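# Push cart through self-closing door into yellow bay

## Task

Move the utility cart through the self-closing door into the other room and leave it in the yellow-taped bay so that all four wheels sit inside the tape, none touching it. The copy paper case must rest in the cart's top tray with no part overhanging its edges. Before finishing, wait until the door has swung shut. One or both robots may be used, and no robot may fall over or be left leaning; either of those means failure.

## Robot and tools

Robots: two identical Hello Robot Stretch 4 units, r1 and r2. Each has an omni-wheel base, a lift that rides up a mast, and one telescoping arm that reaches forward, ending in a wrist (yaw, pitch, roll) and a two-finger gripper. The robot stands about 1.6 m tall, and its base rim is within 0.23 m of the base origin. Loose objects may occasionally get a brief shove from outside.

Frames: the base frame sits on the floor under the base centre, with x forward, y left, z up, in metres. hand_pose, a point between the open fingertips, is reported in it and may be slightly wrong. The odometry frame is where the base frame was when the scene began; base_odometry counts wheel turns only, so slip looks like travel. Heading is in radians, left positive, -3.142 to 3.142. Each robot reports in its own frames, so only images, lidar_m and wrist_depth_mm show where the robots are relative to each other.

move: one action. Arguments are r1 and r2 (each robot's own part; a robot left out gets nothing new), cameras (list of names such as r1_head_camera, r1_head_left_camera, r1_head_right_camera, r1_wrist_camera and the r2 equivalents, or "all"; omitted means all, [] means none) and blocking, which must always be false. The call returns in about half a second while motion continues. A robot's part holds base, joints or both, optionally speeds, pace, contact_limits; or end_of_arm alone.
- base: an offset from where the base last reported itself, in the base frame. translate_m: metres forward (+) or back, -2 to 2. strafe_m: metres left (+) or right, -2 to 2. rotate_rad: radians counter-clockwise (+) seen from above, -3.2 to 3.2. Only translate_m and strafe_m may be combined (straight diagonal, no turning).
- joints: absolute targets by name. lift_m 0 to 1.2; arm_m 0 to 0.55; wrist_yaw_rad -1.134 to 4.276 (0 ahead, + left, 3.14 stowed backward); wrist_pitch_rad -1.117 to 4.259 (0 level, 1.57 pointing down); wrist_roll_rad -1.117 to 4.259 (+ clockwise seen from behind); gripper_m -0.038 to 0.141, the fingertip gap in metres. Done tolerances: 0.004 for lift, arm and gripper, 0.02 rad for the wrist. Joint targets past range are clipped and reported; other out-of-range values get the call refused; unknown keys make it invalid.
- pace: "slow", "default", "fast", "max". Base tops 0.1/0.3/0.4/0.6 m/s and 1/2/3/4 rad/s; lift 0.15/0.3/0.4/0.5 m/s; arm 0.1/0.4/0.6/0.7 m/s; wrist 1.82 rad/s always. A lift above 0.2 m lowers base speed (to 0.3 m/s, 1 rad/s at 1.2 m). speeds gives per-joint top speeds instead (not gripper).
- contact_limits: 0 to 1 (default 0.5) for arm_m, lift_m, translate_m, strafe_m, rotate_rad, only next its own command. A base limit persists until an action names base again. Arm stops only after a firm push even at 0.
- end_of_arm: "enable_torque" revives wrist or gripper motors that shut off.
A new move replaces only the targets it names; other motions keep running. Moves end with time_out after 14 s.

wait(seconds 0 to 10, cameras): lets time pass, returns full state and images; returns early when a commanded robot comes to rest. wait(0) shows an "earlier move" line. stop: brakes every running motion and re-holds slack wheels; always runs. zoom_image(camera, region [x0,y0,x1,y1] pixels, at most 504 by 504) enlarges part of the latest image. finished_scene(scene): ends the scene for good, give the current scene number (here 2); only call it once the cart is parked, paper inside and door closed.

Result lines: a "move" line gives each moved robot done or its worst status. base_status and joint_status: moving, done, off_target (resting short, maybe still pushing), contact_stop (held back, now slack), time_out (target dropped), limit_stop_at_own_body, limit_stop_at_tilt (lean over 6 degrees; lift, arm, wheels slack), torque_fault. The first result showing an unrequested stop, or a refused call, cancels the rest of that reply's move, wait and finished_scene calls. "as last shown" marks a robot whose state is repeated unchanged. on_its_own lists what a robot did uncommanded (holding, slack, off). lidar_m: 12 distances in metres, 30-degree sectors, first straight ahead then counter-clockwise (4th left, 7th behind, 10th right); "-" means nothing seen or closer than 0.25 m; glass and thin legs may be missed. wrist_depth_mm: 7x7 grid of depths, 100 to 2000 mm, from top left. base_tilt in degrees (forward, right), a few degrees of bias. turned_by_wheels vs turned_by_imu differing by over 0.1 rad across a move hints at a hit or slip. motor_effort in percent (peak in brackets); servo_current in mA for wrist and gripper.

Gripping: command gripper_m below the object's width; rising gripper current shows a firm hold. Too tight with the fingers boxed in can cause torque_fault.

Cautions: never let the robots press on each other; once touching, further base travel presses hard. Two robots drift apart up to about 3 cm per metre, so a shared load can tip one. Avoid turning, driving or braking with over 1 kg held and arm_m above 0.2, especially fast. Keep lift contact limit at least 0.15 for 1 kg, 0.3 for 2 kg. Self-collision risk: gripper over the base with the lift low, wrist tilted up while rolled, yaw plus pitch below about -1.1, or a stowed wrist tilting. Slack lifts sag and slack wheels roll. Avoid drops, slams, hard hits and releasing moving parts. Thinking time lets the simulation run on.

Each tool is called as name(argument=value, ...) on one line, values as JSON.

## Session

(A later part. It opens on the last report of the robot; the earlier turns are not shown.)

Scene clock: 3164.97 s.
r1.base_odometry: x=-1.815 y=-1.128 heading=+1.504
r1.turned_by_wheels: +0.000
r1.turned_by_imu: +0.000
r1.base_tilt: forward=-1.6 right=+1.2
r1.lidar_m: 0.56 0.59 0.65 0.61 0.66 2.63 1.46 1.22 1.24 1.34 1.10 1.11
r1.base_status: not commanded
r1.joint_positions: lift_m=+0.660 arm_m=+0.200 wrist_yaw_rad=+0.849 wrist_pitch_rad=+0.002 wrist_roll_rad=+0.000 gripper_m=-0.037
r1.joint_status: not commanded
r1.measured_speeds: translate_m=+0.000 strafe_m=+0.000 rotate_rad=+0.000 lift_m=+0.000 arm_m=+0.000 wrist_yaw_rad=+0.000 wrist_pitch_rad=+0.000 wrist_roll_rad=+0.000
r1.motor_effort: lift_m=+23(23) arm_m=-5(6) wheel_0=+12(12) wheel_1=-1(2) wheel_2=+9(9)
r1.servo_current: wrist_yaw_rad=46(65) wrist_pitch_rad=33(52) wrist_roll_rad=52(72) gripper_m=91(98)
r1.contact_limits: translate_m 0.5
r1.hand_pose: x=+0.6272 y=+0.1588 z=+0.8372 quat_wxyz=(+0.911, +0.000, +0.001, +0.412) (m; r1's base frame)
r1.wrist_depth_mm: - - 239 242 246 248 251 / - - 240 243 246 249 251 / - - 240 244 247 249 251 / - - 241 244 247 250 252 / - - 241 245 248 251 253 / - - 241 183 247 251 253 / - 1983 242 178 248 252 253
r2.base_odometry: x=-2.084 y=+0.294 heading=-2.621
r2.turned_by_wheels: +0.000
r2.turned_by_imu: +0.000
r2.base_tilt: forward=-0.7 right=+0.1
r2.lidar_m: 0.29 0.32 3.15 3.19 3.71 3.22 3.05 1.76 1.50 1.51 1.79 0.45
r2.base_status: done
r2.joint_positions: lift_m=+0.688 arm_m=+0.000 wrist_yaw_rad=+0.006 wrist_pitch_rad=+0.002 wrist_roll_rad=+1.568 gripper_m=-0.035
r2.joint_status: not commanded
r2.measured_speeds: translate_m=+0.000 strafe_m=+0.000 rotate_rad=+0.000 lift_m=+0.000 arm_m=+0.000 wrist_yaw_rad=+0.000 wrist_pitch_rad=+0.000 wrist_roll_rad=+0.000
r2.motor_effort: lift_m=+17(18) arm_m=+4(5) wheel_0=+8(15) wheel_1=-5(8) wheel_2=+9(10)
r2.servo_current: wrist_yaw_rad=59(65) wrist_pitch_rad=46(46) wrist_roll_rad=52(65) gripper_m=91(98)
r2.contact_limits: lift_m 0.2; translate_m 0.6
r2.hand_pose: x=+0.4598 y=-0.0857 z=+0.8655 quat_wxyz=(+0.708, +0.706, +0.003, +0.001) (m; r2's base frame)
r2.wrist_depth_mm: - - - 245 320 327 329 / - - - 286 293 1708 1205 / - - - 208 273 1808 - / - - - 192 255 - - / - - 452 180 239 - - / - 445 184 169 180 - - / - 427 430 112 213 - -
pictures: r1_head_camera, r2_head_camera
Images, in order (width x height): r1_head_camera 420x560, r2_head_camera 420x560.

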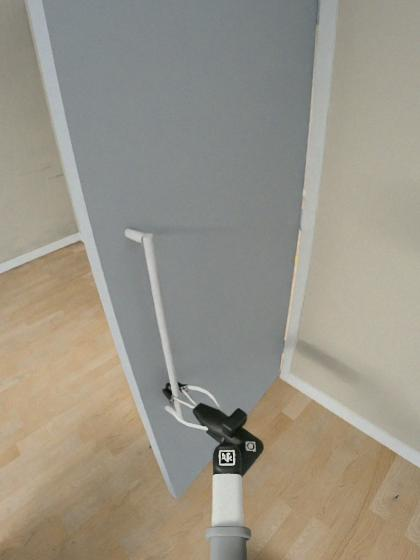

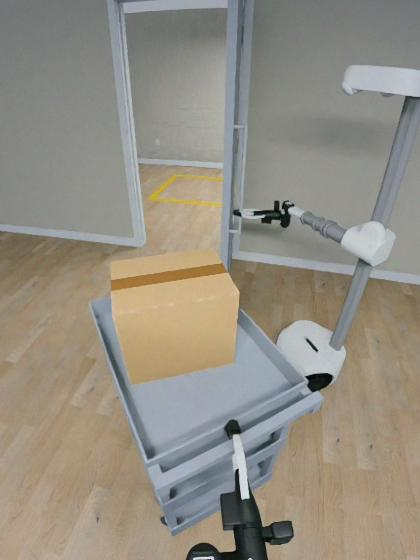

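move(blocking=false, cameras=[], r2={"base": {"translate_m": 0.244, "strafe_m": 0.056}, "pace": "slow", "contact_limits": {"translate_m": 0.6}})

wait(seconds=5, cameras=["r2_head_camera"])

Scene clock: 3175.57 s.
move: r2 moving
r1.base_odometry: x=-1.815 y=-1.128 heading=+1.504
r1.turned_by_wheels: +0.000
r1.turned_by_imu: +0.000
r1.base_tilt: forward=-1.6 right=+1.2
r1.lidar_m: 0.56 0.60 0.65 0.60 0.62 2.64 1.47 1.22 1.22 1.34 1.14 1.13
r1.base_status: not commanded
r1.joint_positions: lift_m=+0.660 arm_m=+0.200 wrist_yaw_rad=+0.849 wrist_pitch_rad=+0.002 wrist_roll_rad=+0.000 gripper_m=-0.037
r1.joint_status: not commanded
r1.measured_speeds: translate_m=+0.000 strafe_m=+0.000 rotate_rad=+0.000 lift_m=+0.000 arm_m=+0.000 wrist_yaw_rad=+0.000 wrist_pitch_rad=+0.000 wrist_roll_rad=+0.000
r1.motor_effort: lift_m=+23(23) arm_m=-6(6) wheel_0=+11(12) wheel_1=-1(2) wheel_2=+9(9)
r1.servo_current: wrist_yaw_rad=52(52) wrist_pitch_rad=46(46) wrist_roll_rad=39(59) gripper_m=91(91)
r1.contact_limits: translate_m 0.5
r1.hand_pose: x=+0.6272 y=+0.1588 z=+0.8372 quat_wxyz=(+0.911, +0.000, +0.001, +0.412) (m; r1's base frame)
r1.wrist_depth_mm: - - 239 243 245 248 250 / - - 240 244 246 249 251 / - - 241 244 247 249 252 / - - 241 245 248 249 252 / - - 242 245 248 251 253 / - - 240 184 248 251 253 / - 1921 242 178 249 252 254
r2.base_odometry: x=-2.093 y=+0.286 heading=-2.621
r2.turned_by_wheels: +0.000
r2.turned_by_imu: +0.000
r2.base_tilt: forward=-0.7 right=+0.1
r2.lidar_m: 0.32 0.33 3.16 3.16 3.71 3.23 3.11 1.77 1.53 1.52 1.80 0.44
r2.base_status: translate_m moving; strafe_m moving
r2.joint_positions: lift_m=+0.688 arm_m=+0.000 wrist_yaw_rad=+0.000 wrist_pitch_rad=+0.002 wrist_roll_rad=+1.568 gripper_m=-0.035
r2.joint_status: not commanded
r2.measured_speeds: translate_m=+0.048 strafe_m=+0.010 rotate_rad=-0.002 lift_m=+0.000 arm_m=+0.000 wrist_yaw_rad=-0.031 wrist_pitch_rad=+0.000 wrist_roll_rad=+0.000
r2.motor_effort: lift_m=+17(18) arm_m=+4(4) wheel_0=+7(11) wheel_1=+7(9) wheel_2=-15(15)
r2.servo_current: wrist_yaw_rad=39(65) wrist_pitch_rad=46(46) wrist_roll_rad=46(52) gripper_m=98(98)
r2.contact_limits: lift_m 0.2; translate_m 0.6
r2.hand_pose: x=+0.4593 y=-0.0874 z=+0.8655 quat_wxyz=(+0.708, +0.706, +0.001, -0.001) (m; r2's base frame)
r2.wrist_depth_mm: - - - 250 327 327 854 / - - - 227 297 1661 1160 / - - - 208 272 1808 - / - - - 191 254 - - / - - 449 177 237 - - / - 442 185 166 181 - - / - 424 427 112 208 - -
pictures: none
No camera images: "cameras" was empty.

Scene clock: 3178.83 s.
earlier move: r2 done
r1.base_odometry: x=-1.815 y=-1.128 heading=+1.504
r1.turned_by_wheels: +0.000
r1.turned_by_imu: +0.000
r1.base_tilt: forward=-1.6 right=+1.3
r1.lidar_m: 0.57 0.61 0.55 0.54 0.57 2.65 1.46 1.23 1.24 1.36 1.15 1.12
r1.base_status: not commanded
r1.joint_positions: lift_m=+0.660 arm_m=+0.200 wrist_yaw_rad=+0.849 wrist_pitch_rad=+0.002 wrist_roll_rad=+0.000 gripper_m=-0.037
r1.joint_status: not commanded
r1.measured_speeds: translate_m=+0.000 strafe_m=+0.000 rotate_rad=+0.000 lift_m=+0.000 arm_m=+0.000 wrist_yaw_rad=+0.000 wrist_pitch_rad=+0.000 wrist_roll_rad=+0.000
r1.motor_effort: lift_m=+23(23) arm_m=-5(6) wheel_0=+11(12) wheel_1=-1(2) wheel_2=+9(9)
r1.servo_current: wrist_yaw_rad=39(72) wrist_pitch_rad=33(52) wrist_roll_rad=33(72) gripper_m=85(98)
r1.contact_limits: translate_m 0.5
r1.hand_pose: x=+0.6272 y=+0.1588 z=+0.8372 quat_wxyz=(+0.911, +0.000, +0.001, +0.412) (m; r1's base frame)
r1.wrist_depth_mm: - - 240 243 246 248 251 / - - 240 244 246 249 251 / - - 241 244 246 249 252 / - - 241 244 247 250 252 / - - 242 245 247 251 253 / - - 241 184 247 251 253 / - 1921 242 178 248 252 254
r2.base_odometry: x=-2.268 y=+0.125 heading=-2.621
r2.turned_by_wheels: -0.001
r2.turned_by_imu: -0.002
r2.base_tilt: forward=-0.7 right=+0.1
r2.lidar_m: 0.27 0.35 3.06 3.06 3.54 3.44 3.37 1.88 1.63 1.63 1.93 0.46
r2.base_status: done
r2.joint_positions: lift_m=+0.688 arm_m=+0.000 wrist_yaw_rad=-0.008 wrist_pitch_rad=+0.002 wrist_roll_rad=+1.568 gripper_m=-0.035
r2.joint_status: not commanded
r2.measured_speeds: translate_m=+0.000 strafe_m=+0.000 rotate_rad=+0.000 lift_m=+0.000 arm_m=+0.000 wrist_yaw_rad=+0.000 wrist_pitch_rad=+0.000 wrist_roll_rad=+0.000
r2.motor_effort: lift_m=+17(18) arm_m=+4(5) wheel_0=-1(11) wheel_1=+3(9) wheel_2=-10(21)
r2.servo_current: wrist_yaw_rad=59(72) wrist_pitch_rad=46(46) wrist_roll_rad=59(59) gripper_m=85(98)
r2.contact_limits: lift_m 0.2; translate_m 0.6
r2.hand_pose: x=+0.4586 y=-0.0897 z=+0.8655 quat_wxyz=(+0.708, +0.706, -0.002, -0.004) (m; r2's base frame)
r2.wrist_depth_mm: - - - 254 325 330 831 / - - - 225 301 1661 1229 / - - - 206 273 1808 - / - - - 193 254 1983 - / - - 452 176 238 - - / - 442 183 164 183 - - / - 415 424 112 205 - -
wait: 3.27 of 5 s (r2 has come to rest)
pictures: r2_head_camera
Images, in order (width x height): r2_head_camera 420x560.

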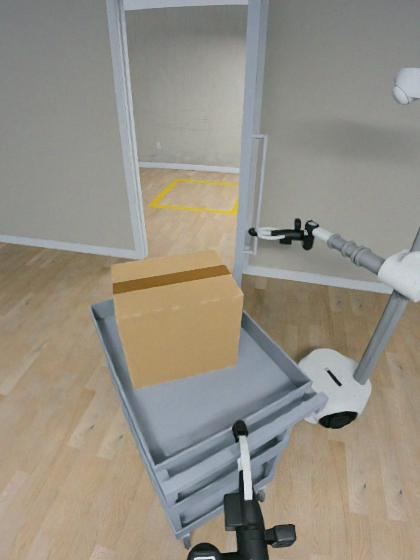

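move(blocking=false, cameras=[], r2={"base": {"translate_m": 0.2415, "strafe_m": 0.0647}, "pace": "slow", "contact_limits": {"translate_m": 0.6}})

wait(seconds=5, cameras=["r2_head_camera", "r2_head_right_camera", "r2_head_left_camera"])

Scene clock: 3199.93 s.
move: r2 moving
r1.base_odometry: x=-1.815 y=-1.128 heading=+1.504
r1.turned_by_wheels: +0.000
r1.turned_by_imu: +0.000
r1.base_tilt: forward=-1.6 right=+1.3
r1.lidar_m: 0.58 0.58 0.54 0.54 0.58 2.64 1.43 1.21 1.24 1.33 1.14 1.11
r1.base_status: not commanded
r1.joint_positions: lift_m=+0.660 arm_m=+0.200 wrist_yaw_rad=+0.849 wrist_pitch_rad=+0.002 wrist_roll_rad=+0.000 gripper_m=-0.037
r1.joint_status: not commanded
r1.measured_speeds: translate_m=+0.000 strafe_m=+0.000 rotate_rad=+0.000 lift_m=+0.000 arm_m=+0.000 wrist_yaw_rad=+0.000 wrist_pitch_rad=+0.000 wrist_roll_rad=+0.000
r1.motor_effort: lift_m=+23(23) arm_m=-5(6) wheel_0=+11(11) wheel_1=-1(1) wheel_2=+9(9)
r1.servo_current: wrist_yaw_rad=52(72) wrist_pitch_rad=46(46) wrist_roll_rad=59(59) gripper_m=78(91)
r1.contact_limits: translate_m 0.5
r1.hand_pose: x=+0.6272 y=+0.1588 z=+0.8372 quat_wxyz=(+0.911, +0.000, +0.001, +0.412) (m; r1's base frame)
r1.wrist_depth_mm: - - 239 243 246 249 251 / - - 239 243 247 250 251 / - - 241 244 247 249 251 / - - 241 245 247 250 252 / - - 242 245 248 250 253 / - - 241 184 248 251 253 / - 1983 242 178 248 252 253
r2.base_odometry: x=-2.277 y=+0.116 heading=-2.622
r2.turned_by_wheels: +0.000
r2.turned_by_imu: +0.000
r2.base_tilt: forward=-0.7 right=+0.1
r2.lidar_m: 0.26 0.35 3.03 3.08 3.55 3.47 3.39 1.90 1.64 1.65 1.16 0.46
r2.base_status: translate_m moving; strafe_m moving
r2.joint_positions: lift_m=+0.688 arm_m=+0.000 wrist_yaw_rad=-0.008 wrist_pitch_rad=+0.002 wrist_roll_rad=+1.568 gripper_m=-0.035
r2.joint_status: not commanded
r2.measured_speeds: translate_m=+0.048 strafe_m=+0.013 rotate_rad=-0.002 lift_m=+0.000 arm_m=+0.000 wrist_yaw_rad=+0.000 wrist_pitch_rad=+0.000 wrist_roll_rad=+0.000
r2.motor_effort: lift_m=+17(18) arm_m=+4(4) wheel_0=+5(5) wheel_1=+7(8) wheel_2=-14(16)
r2.servo_current: wrist_yaw_rad=59(65) wrist_pitch_rad=39(46) wrist_roll_rad=52(65) gripper_m=85(91)
r2.contact_limits: lift_m 0.2; translate_m 0.6
r2.hand_pose: x=+0.4586 y=-0.0897 z=+0.8655 quat_wxyz=(+0.708, +0.706, -0.002, -0.004) (m; r2's base frame)
r2.wrist_depth_mm: - - - 255 325 330 842 / - - - 225 300 1708 1229 / - - - 207 276 1808 - / - - - 192 254 - - / - - 455 176 238 - - / - 442 184 163 183 - - / - 421 421 112 208 - -
pictures: none
No camera images: "cameras" was empty.

Scene clock: 3203.17 s.
earlier move: r2 done
r1.base_odometry: x=-1.815 y=-1.128 heading=+1.504
r1.turned_by_wheels: +0.000
r1.turned_by_imu: +0.000
r1.base_tilt: forward=-1.6 right=+1.2
r1.lidar_m: 0.56 0.58 0.50 0.47 0.88 2.63 1.45 1.24 1.23 1.36 1.12 1.12
r1.base_status: not commanded
r1.joint_positions: lift_m=+0.660 arm_m=+0.200 wrist_yaw_rad=+0.849 wrist_pitch_rad=+0.002 wrist_roll_rad=+0.000 gripper_m=-0.037
r1.joint_status: not commanded
r1.measured_speeds: translate_m=+0.000 strafe_m=+0.000 rotate_rad=+0.000 lift_m=+0.000 arm_m=+0.000 wrist_yaw_rad=+0.000 wrist_pitch_rad=+0.000 wrist_roll_rad=+0.000
r1.motor_effort: lift_m=+23(23) arm_m=-5(6) wheel_0=+11(12) wheel_1=-1(2) wheel_2=+9(9)
r1.servo_current: wrist_yaw_rad=39(78) wrist_pitch_rad=39(52) wrist_roll_rad=59(72) gripper_m=85(98)
r1.contact_limits: translate_m 0.5
r1.hand_pose: x=+0.6272 y=+0.1588 z=+0.8372 quat_wxyz=(+0.911, +0.000, +0.001, +0.412) (m; r1's base frame)
r1.wrist_depth_mm: - - 240 243 246 248 250 / - - 239 243 246 249 251 / - - 240 244 247 249 251 / - - 241 244 247 250 252 / - 449 242 246 248 251 254 / - 449 241 184 247 251 254 / - 449 243 178 248 252 254
r2.base_odometry: x=-2.445 y=-0.051 heading=-2.622
r2.turned_by_wheels: +0.000
r2.turned_by_imu: -0.001
r2.base_tilt: forward=-0.7 right=+0.1
r2.lidar_m: 0.30 0.32 2.92 2.92 3.40 3.67 3.66 2.06 1.78 1.77 0.88 0.45
r2.base_status: done
r2.joint_positions: lift_m=+0.688 arm_m=+0.000 wrist_yaw_rad=-0.008 wrist_pitch_rad=+0.002 wrist_roll_rad=+1.568 gripper_m=-0.035
r2.joint_status: not commanded
r2.measured_speeds: translate_m=+0.000 strafe_m=+0.000 rotate_rad=+0.000 lift_m=+0.000 arm_m=+0.000 wrist_yaw_rad=+0.000 wrist_pitch_rad=+0.000 wrist_roll_rad=+0.000
r2.motor_effort: lift_m=+17(18) arm_m=+4(4) wheel_0=-2(5) wheel_1=+4(8) wheel_2=-8(16)
r2.servo_current: wrist_yaw_rad=52(72) wrist_pitch_rad=39(46) wrist_roll_rad=46(65) gripper_m=91(98)
r2.contact_limits: lift_m 0.2; translate_m 0.6
r2.hand_pose: x=+0.4586 y=-0.0897 z=+0.8655 quat_wxyz=(+0.708, +0.706, -0.002, -0.004) (m; r2's base frame)
r2.wrist_depth_mm: - - - 236 315 320 327 / - - - 213 289 1618 1336 / - - - 200 267 1756 - / 1983 - - 189 249 - - / - - 455 175 236 - - / - - 183 164 183 - - / - 424 424 112 210 - -
wait: 3.23 of 5 s (r2 has come to rest)
pictures: r2_head_camera, r2_head_left_camera, r2_head_right_camera
Images, in order (width x height): r2_head_camera 420x560, r2_head_left_camera 420x672, r2_head_right_camera 420x672.

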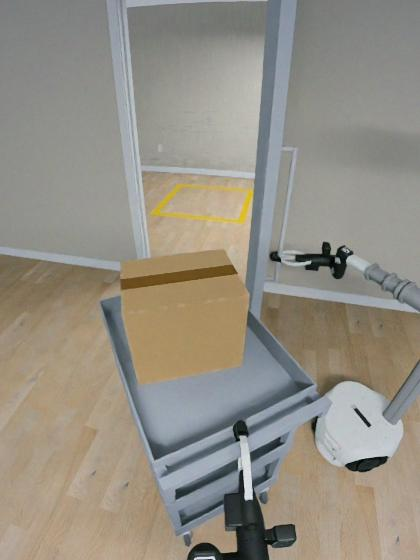

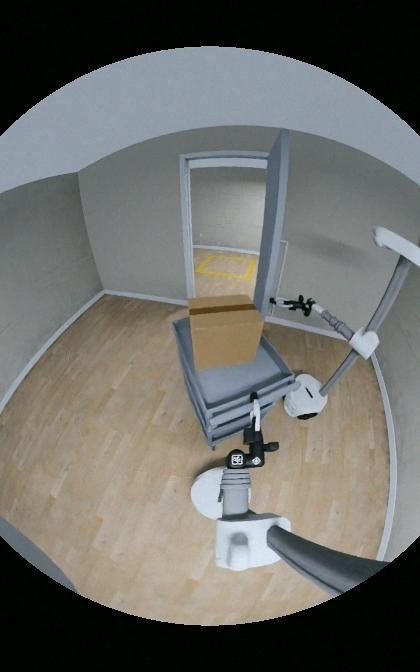

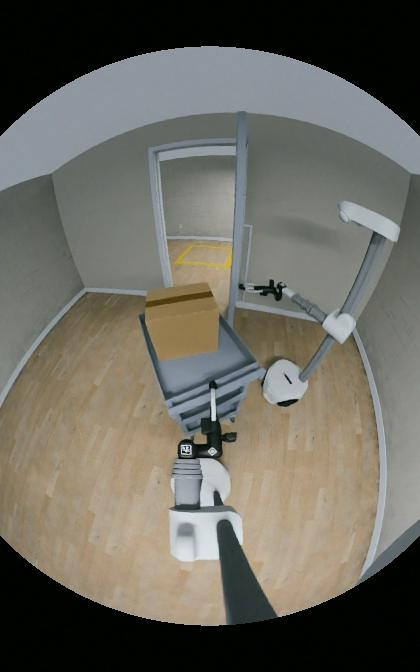

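zoom_image(camera="r2_head_camera", region=[90, 230, 350, 560])

Scaled by 1.527 from the camera's 420x560 image, which has a finer 1200x1600 frame.

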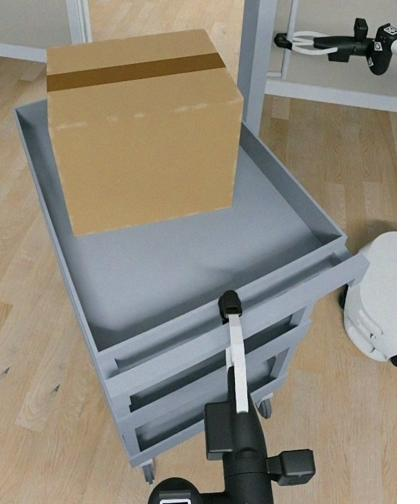

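move(blocking=false, cameras=[], r2={"base": {"translate_m": 0.335, "strafe_m": 0.102}, "pace": "slow", "contact_limits": {"translate_m": 0.6}})

wait(seconds=6, cameras=["r2_head_camera", "r1_head_camera"])

Scene clock: 3224.47 s.
move: r2 moving
r1.base_odometry: x=-1.815 y=-1.128 heading=+1.504
r1.turned_by_wheels: +0.000
r1.turned_by_imu: +0.000
r1.base_tilt: forward=-1.6 right=+1.2
r1.lidar_m: 0.57 0.58 0.51 0.49 0.86 2.64 1.46 1.22 1.24 1.30 1.12 1.12
r1.base_status: not commanded
r1.joint_positions: lift_m=+0.660 arm_m=+0.200 wrist_yaw_rad=+0.849 wrist_pitch_rad=+0.002 wrist_roll_rad=+0.000 gripper_m=-0.037
r1.joint_status: not commanded
r1.measured_speeds: translate_m=+0.000 strafe_m=+0.000 rotate_rad=+0.000 lift_m=+0.000 arm_m=+0.000 wrist_yaw_rad=+0.000 wrist_pitch_rad=+0.000 wrist_roll_rad=+0.000
r1.motor_effort: lift_m=+23(23) arm_m=-6(6) wheel_0=+11(12) wheel_1=-1(2) wheel_2=+9(9)
r1.servo_current: wrist_yaw_rad=46(59) wrist_pitch_rad=46(52) wrist_roll_rad=46(52) gripper_m=91(91)
r1.contact_limits: translate_m 0.5
r1.hand_pose: x=+0.6272 y=+0.1588 z=+0.8372 quat_wxyz=(+0.911, +0.000, +0.001, +0.412) (m; r1's base frame)
r1.wrist_depth_mm: - - 239 243 245 248 251 / - - 240 243 247 250 251 / - - 240 244 247 249 251 / - - 242 244 248 250 253 / - 449 242 245 248 250 253 / - 449 241 184 247 251 253 / - 146 242 178 249 251 254
r2.base_odometry: x=-2.454 y=-0.061 heading=-2.623
r2.turned_by_wheels: -0.001
r2.turned_by_imu: +0.000
r2.base_tilt: forward=-0.7 right=+0.1
r2.lidar_m: 0.31 0.32 2.92 2.91 3.41 3.69 3.66 2.05 1.77 1.77 0.86 0.45
r2.base_status: translate_m moving; strafe_m moving
r2.joint_positions: lift_m=+0.688 arm_m=+0.000 wrist_yaw_rad=-0.008 wrist_pitch_rad=+0.002 wrist_roll_rad=+1.568 gripper_m=-0.035
r2.joint_status: not commanded
r2.measured_speeds: translate_m=+0.049 strafe_m=+0.015 rotate_rad=+0.003 lift_m=+0.000 arm_m=+0.000 wrist_yaw_rad=+0.000 wrist_pitch_rad=+0.000 wrist_roll_rad=+0.000
r2.motor_effort: lift_m=+17(18) arm_m=+4(4) wheel_0=+2(4) wheel_1=+6(8) wheel_2=-15(17)
r2.servo_current: wrist_yaw_rad=59(65) wrist_pitch_rad=39(46) wrist_roll_rad=52(52) gripper_m=78(91)
r2.contact_limits: lift_m 0.2; translate_m 0.6
r2.hand_pose: x=+0.4586 y=-0.0897 z=+0.8655 quat_wxyz=(+0.708, +0.706, -0.002, -0.004) (m; r2's base frame)
r2.wrist_depth_mm: - - - 236 312 322 327 / - - - 213 290 1576 1308 / - - - 200 267 1863 - / 1983 - - 190 250 - - / - - 449 175 237 - - / - - 183 164 182 - - / - 424 427 112 208 - -
pictures: none
No camera images: "cameras" was empty.

Scene clock: 3228.70 s.
earlier move: r2 done
r1.base_odometry: x=-1.815 y=-1.128 heading=+1.504
r1.turned_by_wheels: +0.000
r1.turned_by_imu: +0.000
r1.base_tilt: forward=-1.5 right=+1.2
r1.lidar_m: 0.55 0.57 0.51 0.73 4.62 2.60 1.46 1.24 1.25 1.33 1.13 1.12
r1.base_status: not commanded
r1.joint_positions: lift_m=+0.660 arm_m=+0.200 wrist_yaw_rad=+0.849 wrist_pitch_rad=+0.002 wrist_roll_rad=+0.000 gripper_m=-0.037
r1.joint_status: not commanded
r1.measured_speeds: translate_m=+0.000 strafe_m=+0.000 rotate_rad=+0.000 lift_m=+0.000 arm_m=+0.000 wrist_yaw_rad=+0.000 wrist_pitch_rad=+0.000 wrist_roll_rad=+0.000
r1.motor_effort: lift_m=+23(23) arm_m=-5(6) wheel_0=+11(12) wheel_1=-1(2) wheel_2=+9(9)
r1.servo_current: wrist_yaw_rad=59(78) wrist_pitch_rad=46(59) wrist_roll_rad=65(72) gripper_m=85(91)
r1.contact_limits: translate_m 0.5
r1.hand_pose: x=+0.6272 y=+0.1588 z=+0.8372 quat_wxyz=(+0.911, +0.000, +0.001, +0.412) (m; r1's base frame)
r1.wrist_depth_mm: - - 239 243 245 248 251 / - 466 240 244 246 249 252 / - 469 240 244 247 249 252 / 455 466 241 244 247 249 253 / - - 242 245 248 251 252 / 351 392 241 184 248 252 253 / - - 242 178 248 252 253
r2.base_odometry: x=-2.685 y=-0.306 heading=-2.622
r2.turned_by_wheels: +0.000
r2.turned_by_imu: -0.002
r2.base_tilt: forward=-0.6 right=+0.0
r2.lidar_m: 0.31 0.37 2.73 2.76 3.21 3.94 3.96 2.27 1.94 1.95 0.76 0.43
r2.base_status: done
r2.joint_positions: lift_m=+0.688 arm_m=+0.000 wrist_yaw_rad=-0.008 wrist_pitch_rad=+0.002 wrist_roll_rad=+1.568 gripper_m=-0.035
r2.joint_status: not commanded
r2.measured_speeds: translate_m=+0.000 strafe_m=+0.000 rotate_rad=+0.000 lift_m=+0.000 arm_m=+0.000 wrist_yaw_rad=+0.000 wrist_pitch_rad=+0.000 wrist_roll_rad=+0.000
r2.motor_effort: lift_m=+17(18) arm_m=+4(4) wheel_0=+0(5) wheel_1=+3(8) wheel_2=-10(17)
r2.servo_current: wrist_yaw_rad=52(72) wrist_pitch_rad=39(46) wrist_roll_rad=39(59) gripper_m=85(98)
r2.contact_limits: lift_m 0.2; translate_m 0.6
r2.hand_pose: x=+0.4586 y=-0.0897 z=+0.8655 quat_wxyz=(+0.708, +0.706, -0.002, -0.004) (m; r2's base frame)
r2.wrist_depth_mm: - - - 215 289 309 309 / - - - 200 270 - - / 1708 - - 193 257 - - / 1661 - 462 184 243 - - / 1756 - 449 172 232 - - / 1863 445 184 166 183 - - / - 129 436 112 211 - -
wait: 4.23 of 6 s (r2 has come to rest)
pictures: r1_head_camera, r2_head_camera
Images, in order (width x height): r1_head_camera 420x560, r2_head_camera 420x560.

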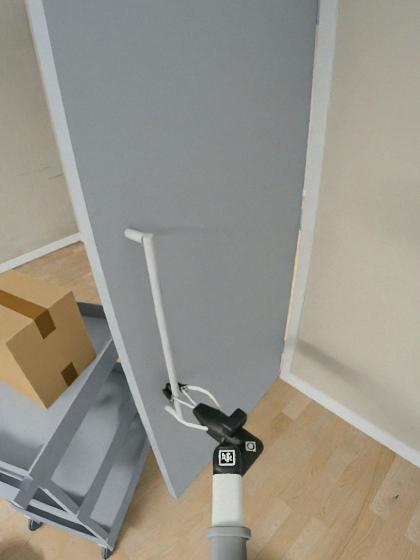

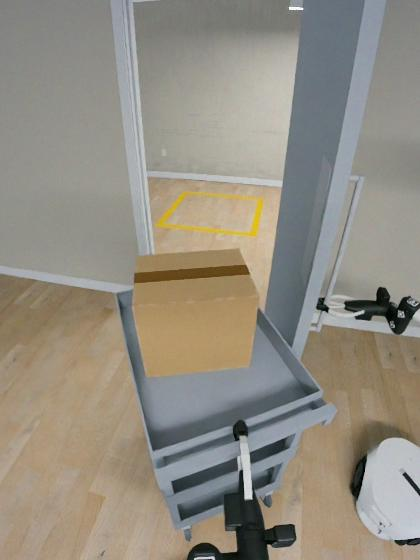

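move(blocking=false, cameras=[], r2={"base": {"translate_m": 0.0647, "strafe_m": 0.2415}, "pace": "slow", "contact_limits": {"translate_m": 0.6}})

wait(seconds=6, cameras=["r2_head_camera"])

Scene clock: 3243.33 s.
move: r2 moving
r1.base_odometry: x=-1.815 y=-1.128 heading=+1.504
r1.turned_by_wheels: +0.000
r1.turned_by_imu: +0.000
r1.base_tilt: forward=-1.6 right=+1.2
r1.lidar_m: 0.58 0.59 0.52 0.74 4.62 2.65 1.44 1.25 1.25 1.35 1.12 1.12
r1.base_status: not commanded
r1.joint_positions: lift_m=+0.660 arm_m=+0.200 wrist_yaw_rad=+0.849 wrist_pitch_rad=+0.002 wrist_roll_rad=+0.000 gripper_m=-0.037
r1.joint_status: not commanded
r1.measured_speeds: translate_m=+0.000 strafe_m=+0.000 rotate_rad=+0.000 lift_m=+0.000 arm_m=+0.000 wrist_yaw_rad=+0.000 wrist_pitch_rad=+0.000 wrist_roll_rad=+0.000
r1.motor_effort: lift_m=+23(23) arm_m=-5(6) wheel_0=+12(12) wheel_1=-1(1) wheel_2=+9(9)
r1.servo_current: wrist_yaw_rad=59(59) wrist_pitch_rad=39(46) wrist_roll_rad=52(65) gripper_m=85(98)
r1.contact_limits: translate_m 0.5
r1.hand_pose: x=+0.6272 y=+0.1588 z=+0.8372 quat_wxyz=(+0.911, +0.000, +0.001, +0.412) (m; r1's base frame)
r1.wrist_depth_mm: - - 239 243 245 248 251 / - 466 240 244 246 249 251 / - 469 240 244 247 250 251 / - 473 242 244 247 250 252 / - - 242 246 248 250 253 / 355 392 241 184 247 251 254 / - - 242 178 248 251 254
r2.base_odometry: x=-2.682 y=-0.318 heading=-2.624
r2.turned_by_wheels: -0.001
r2.turned_by_imu: -0.001
r2.base_tilt: forward=-0.7 right=+0.1
r2.lidar_m: 0.29 0.34 2.74 2.71 3.19 3.98 3.97 2.30 1.96 1.96 0.76 0.44
r2.base_status: translate_m moving; strafe_m moving
r2.joint_positions: lift_m=+0.688 arm_m=+0.000 wrist_yaw_rad=-0.008 wrist_pitch_rad=+0.002 wrist_roll_rad=+1.568 gripper_m=-0.035
r2.joint_status: not commanded
r2.measured_speeds: translate_m=+0.014 strafe_m=+0.050 rotate_rad=-0.001 lift_m=+0.000 arm_m=+0.000 wrist_yaw_rad=+0.000 wrist_pitch_rad=+0.000 wrist_roll_rad=+0.000
r2.motor_effort: lift_m=+17(18) arm_m=+4(4) wheel_0=-9(12) wheel_1=+6(8) wheel_2=-14(14)
r2.servo_current: wrist_yaw_rad=59(65) wrist_pitch_rad=46(46) wrist_roll_rad=52(59) gripper_m=85(91)
r2.contact_limits: lift_m 0.2; translate_m 0.6
r2.hand_pose: x=+0.4586 y=-0.0897 z=+0.8655 quat_wxyz=(+0.708, +0.706, -0.002, -0.004) (m; r2's base frame)
r2.wrist_depth_mm: - - - 214 289 310 309 / - - - 200 270 - - / 1708 - - 192 254 1983 - / 1661 - 462 184 243 - - / 1756 - 449 172 232 - - / 1808 442 183 166 183 - - / - 129 436 112 213 - -
pictures: none
No camera images: "cameras" was empty.

Scene clock: 3246.57 s.
earlier move: r2 done
r1.base_odometry: x=-1.815 y=-1.128 heading=+1.504
r1.turned_by_wheels: +0.000
r1.turned_by_imu: +0.000
r1.base_tilt: forward=-1.6 right=+1.2
r1.lidar_m: 0.56 0.57 0.74 0.97 4.63 2.63 1.46 1.23 1.24 1.33 1.13 1.11
r1.base_status: not commanded
r1.joint_positions: lift_m=+0.660 arm_m=+0.200 wrist_yaw_rad=+0.849 wrist_pitch_rad=+0.002 wrist_roll_rad=+0.000 gripper_m=-0.037
r1.joint_status: not commanded
r1.measured_speeds: translate_m=+0.000 strafe_m=+0.000 rotate_rad=+0.000 lift_m=+0.000 arm_m=+0.000 wrist_yaw_rad=+0.000 wrist_pitch_rad=+0.000 wrist_roll_rad=+0.000
r1.motor_effort: lift_m=+23(23) arm_m=-5(6) wheel_0=+11(12) wheel_1=-1(2) wheel_2=+9(9)
r1.servo_current: wrist_yaw_rad=52(65) wrist_pitch_rad=33(52) wrist_roll_rad=59(72) gripper_m=85(98)
r1.contact_limits: translate_m 0.5
r1.hand_pose: x=+0.6272 y=+0.1588 z=+0.8372 quat_wxyz=(+0.911, +0.000, +0.001, +0.412) (m; r1's base frame)
r1.wrist_depth_mm: - - 239 243 244 248 250 / - 591 240 244 246 249 252 / - 591 240 243 247 250 252 / - 591 241 245 248 250 252 / - - 242 245 248 251 253 / - - 241 183 247 251 253 / - 145 242 178 248 251 254
r2.base_odometry: x=-2.622 y=-0.547 heading=-2.623
r2.turned_by_wheels: +0.001
r2.turned_by_imu: +0.000
r2.base_tilt: forward=-0.6 right=+0.0
r2.lidar_m: 0.39 0.42 2.47 2.50 2.92 3.96 3.96 2.55 2.18 0.98 0.93 0.41
r2.base_status: done
r2.joint_positions: lift_m=+0.688 arm_m=+0.000 wrist_yaw_rad=-0.008 wrist_pitch_rad=+0.002 wrist_roll_rad=+1.568 gripper_m=-0.035
r2.joint_status: not commanded
r2.measured_speeds: translate_m=+0.000 strafe_m=+0.000 rotate_rad=+0.000 lift_m=+0.000 arm_m=+0.000 wrist_yaw_rad=+0.000 wrist_pitch_rad=+0.000 wrist_roll_rad=+0.000
r2.motor_effort: lift_m=+17(18) arm_m=+4(4) wheel_0=-7(15) wheel_1=+4(9) wheel_2=-6(14)
r2.servo_current: wrist_yaw_rad=59(72) wrist_pitch_rad=46(52) wrist_roll_rad=46(59) gripper_m=91(98)
r2.contact_limits: lift_m 0.2; translate_m 0.6
r2.hand_pose: x=+0.4586 y=-0.0897 z=+0.8655 quat_wxyz=(+0.708, +0.706, -0.002, -0.004) (m; r2's base frame)
r2.wrist_depth_mm: - - - 159 217 - - / - - - 162 219 - - / 1708 433 427 163 222 - - / 1661 459 452 164 225 - - / 1756 473 469 166 227 - - / - - 184 169 181 - - / - - - 112 233 1808 508
wait: 3.23 of 6 s (r2 has come to rest)
pictures: r2_head_camera
Images, in order (width x height): r2_head_camera 420x560.

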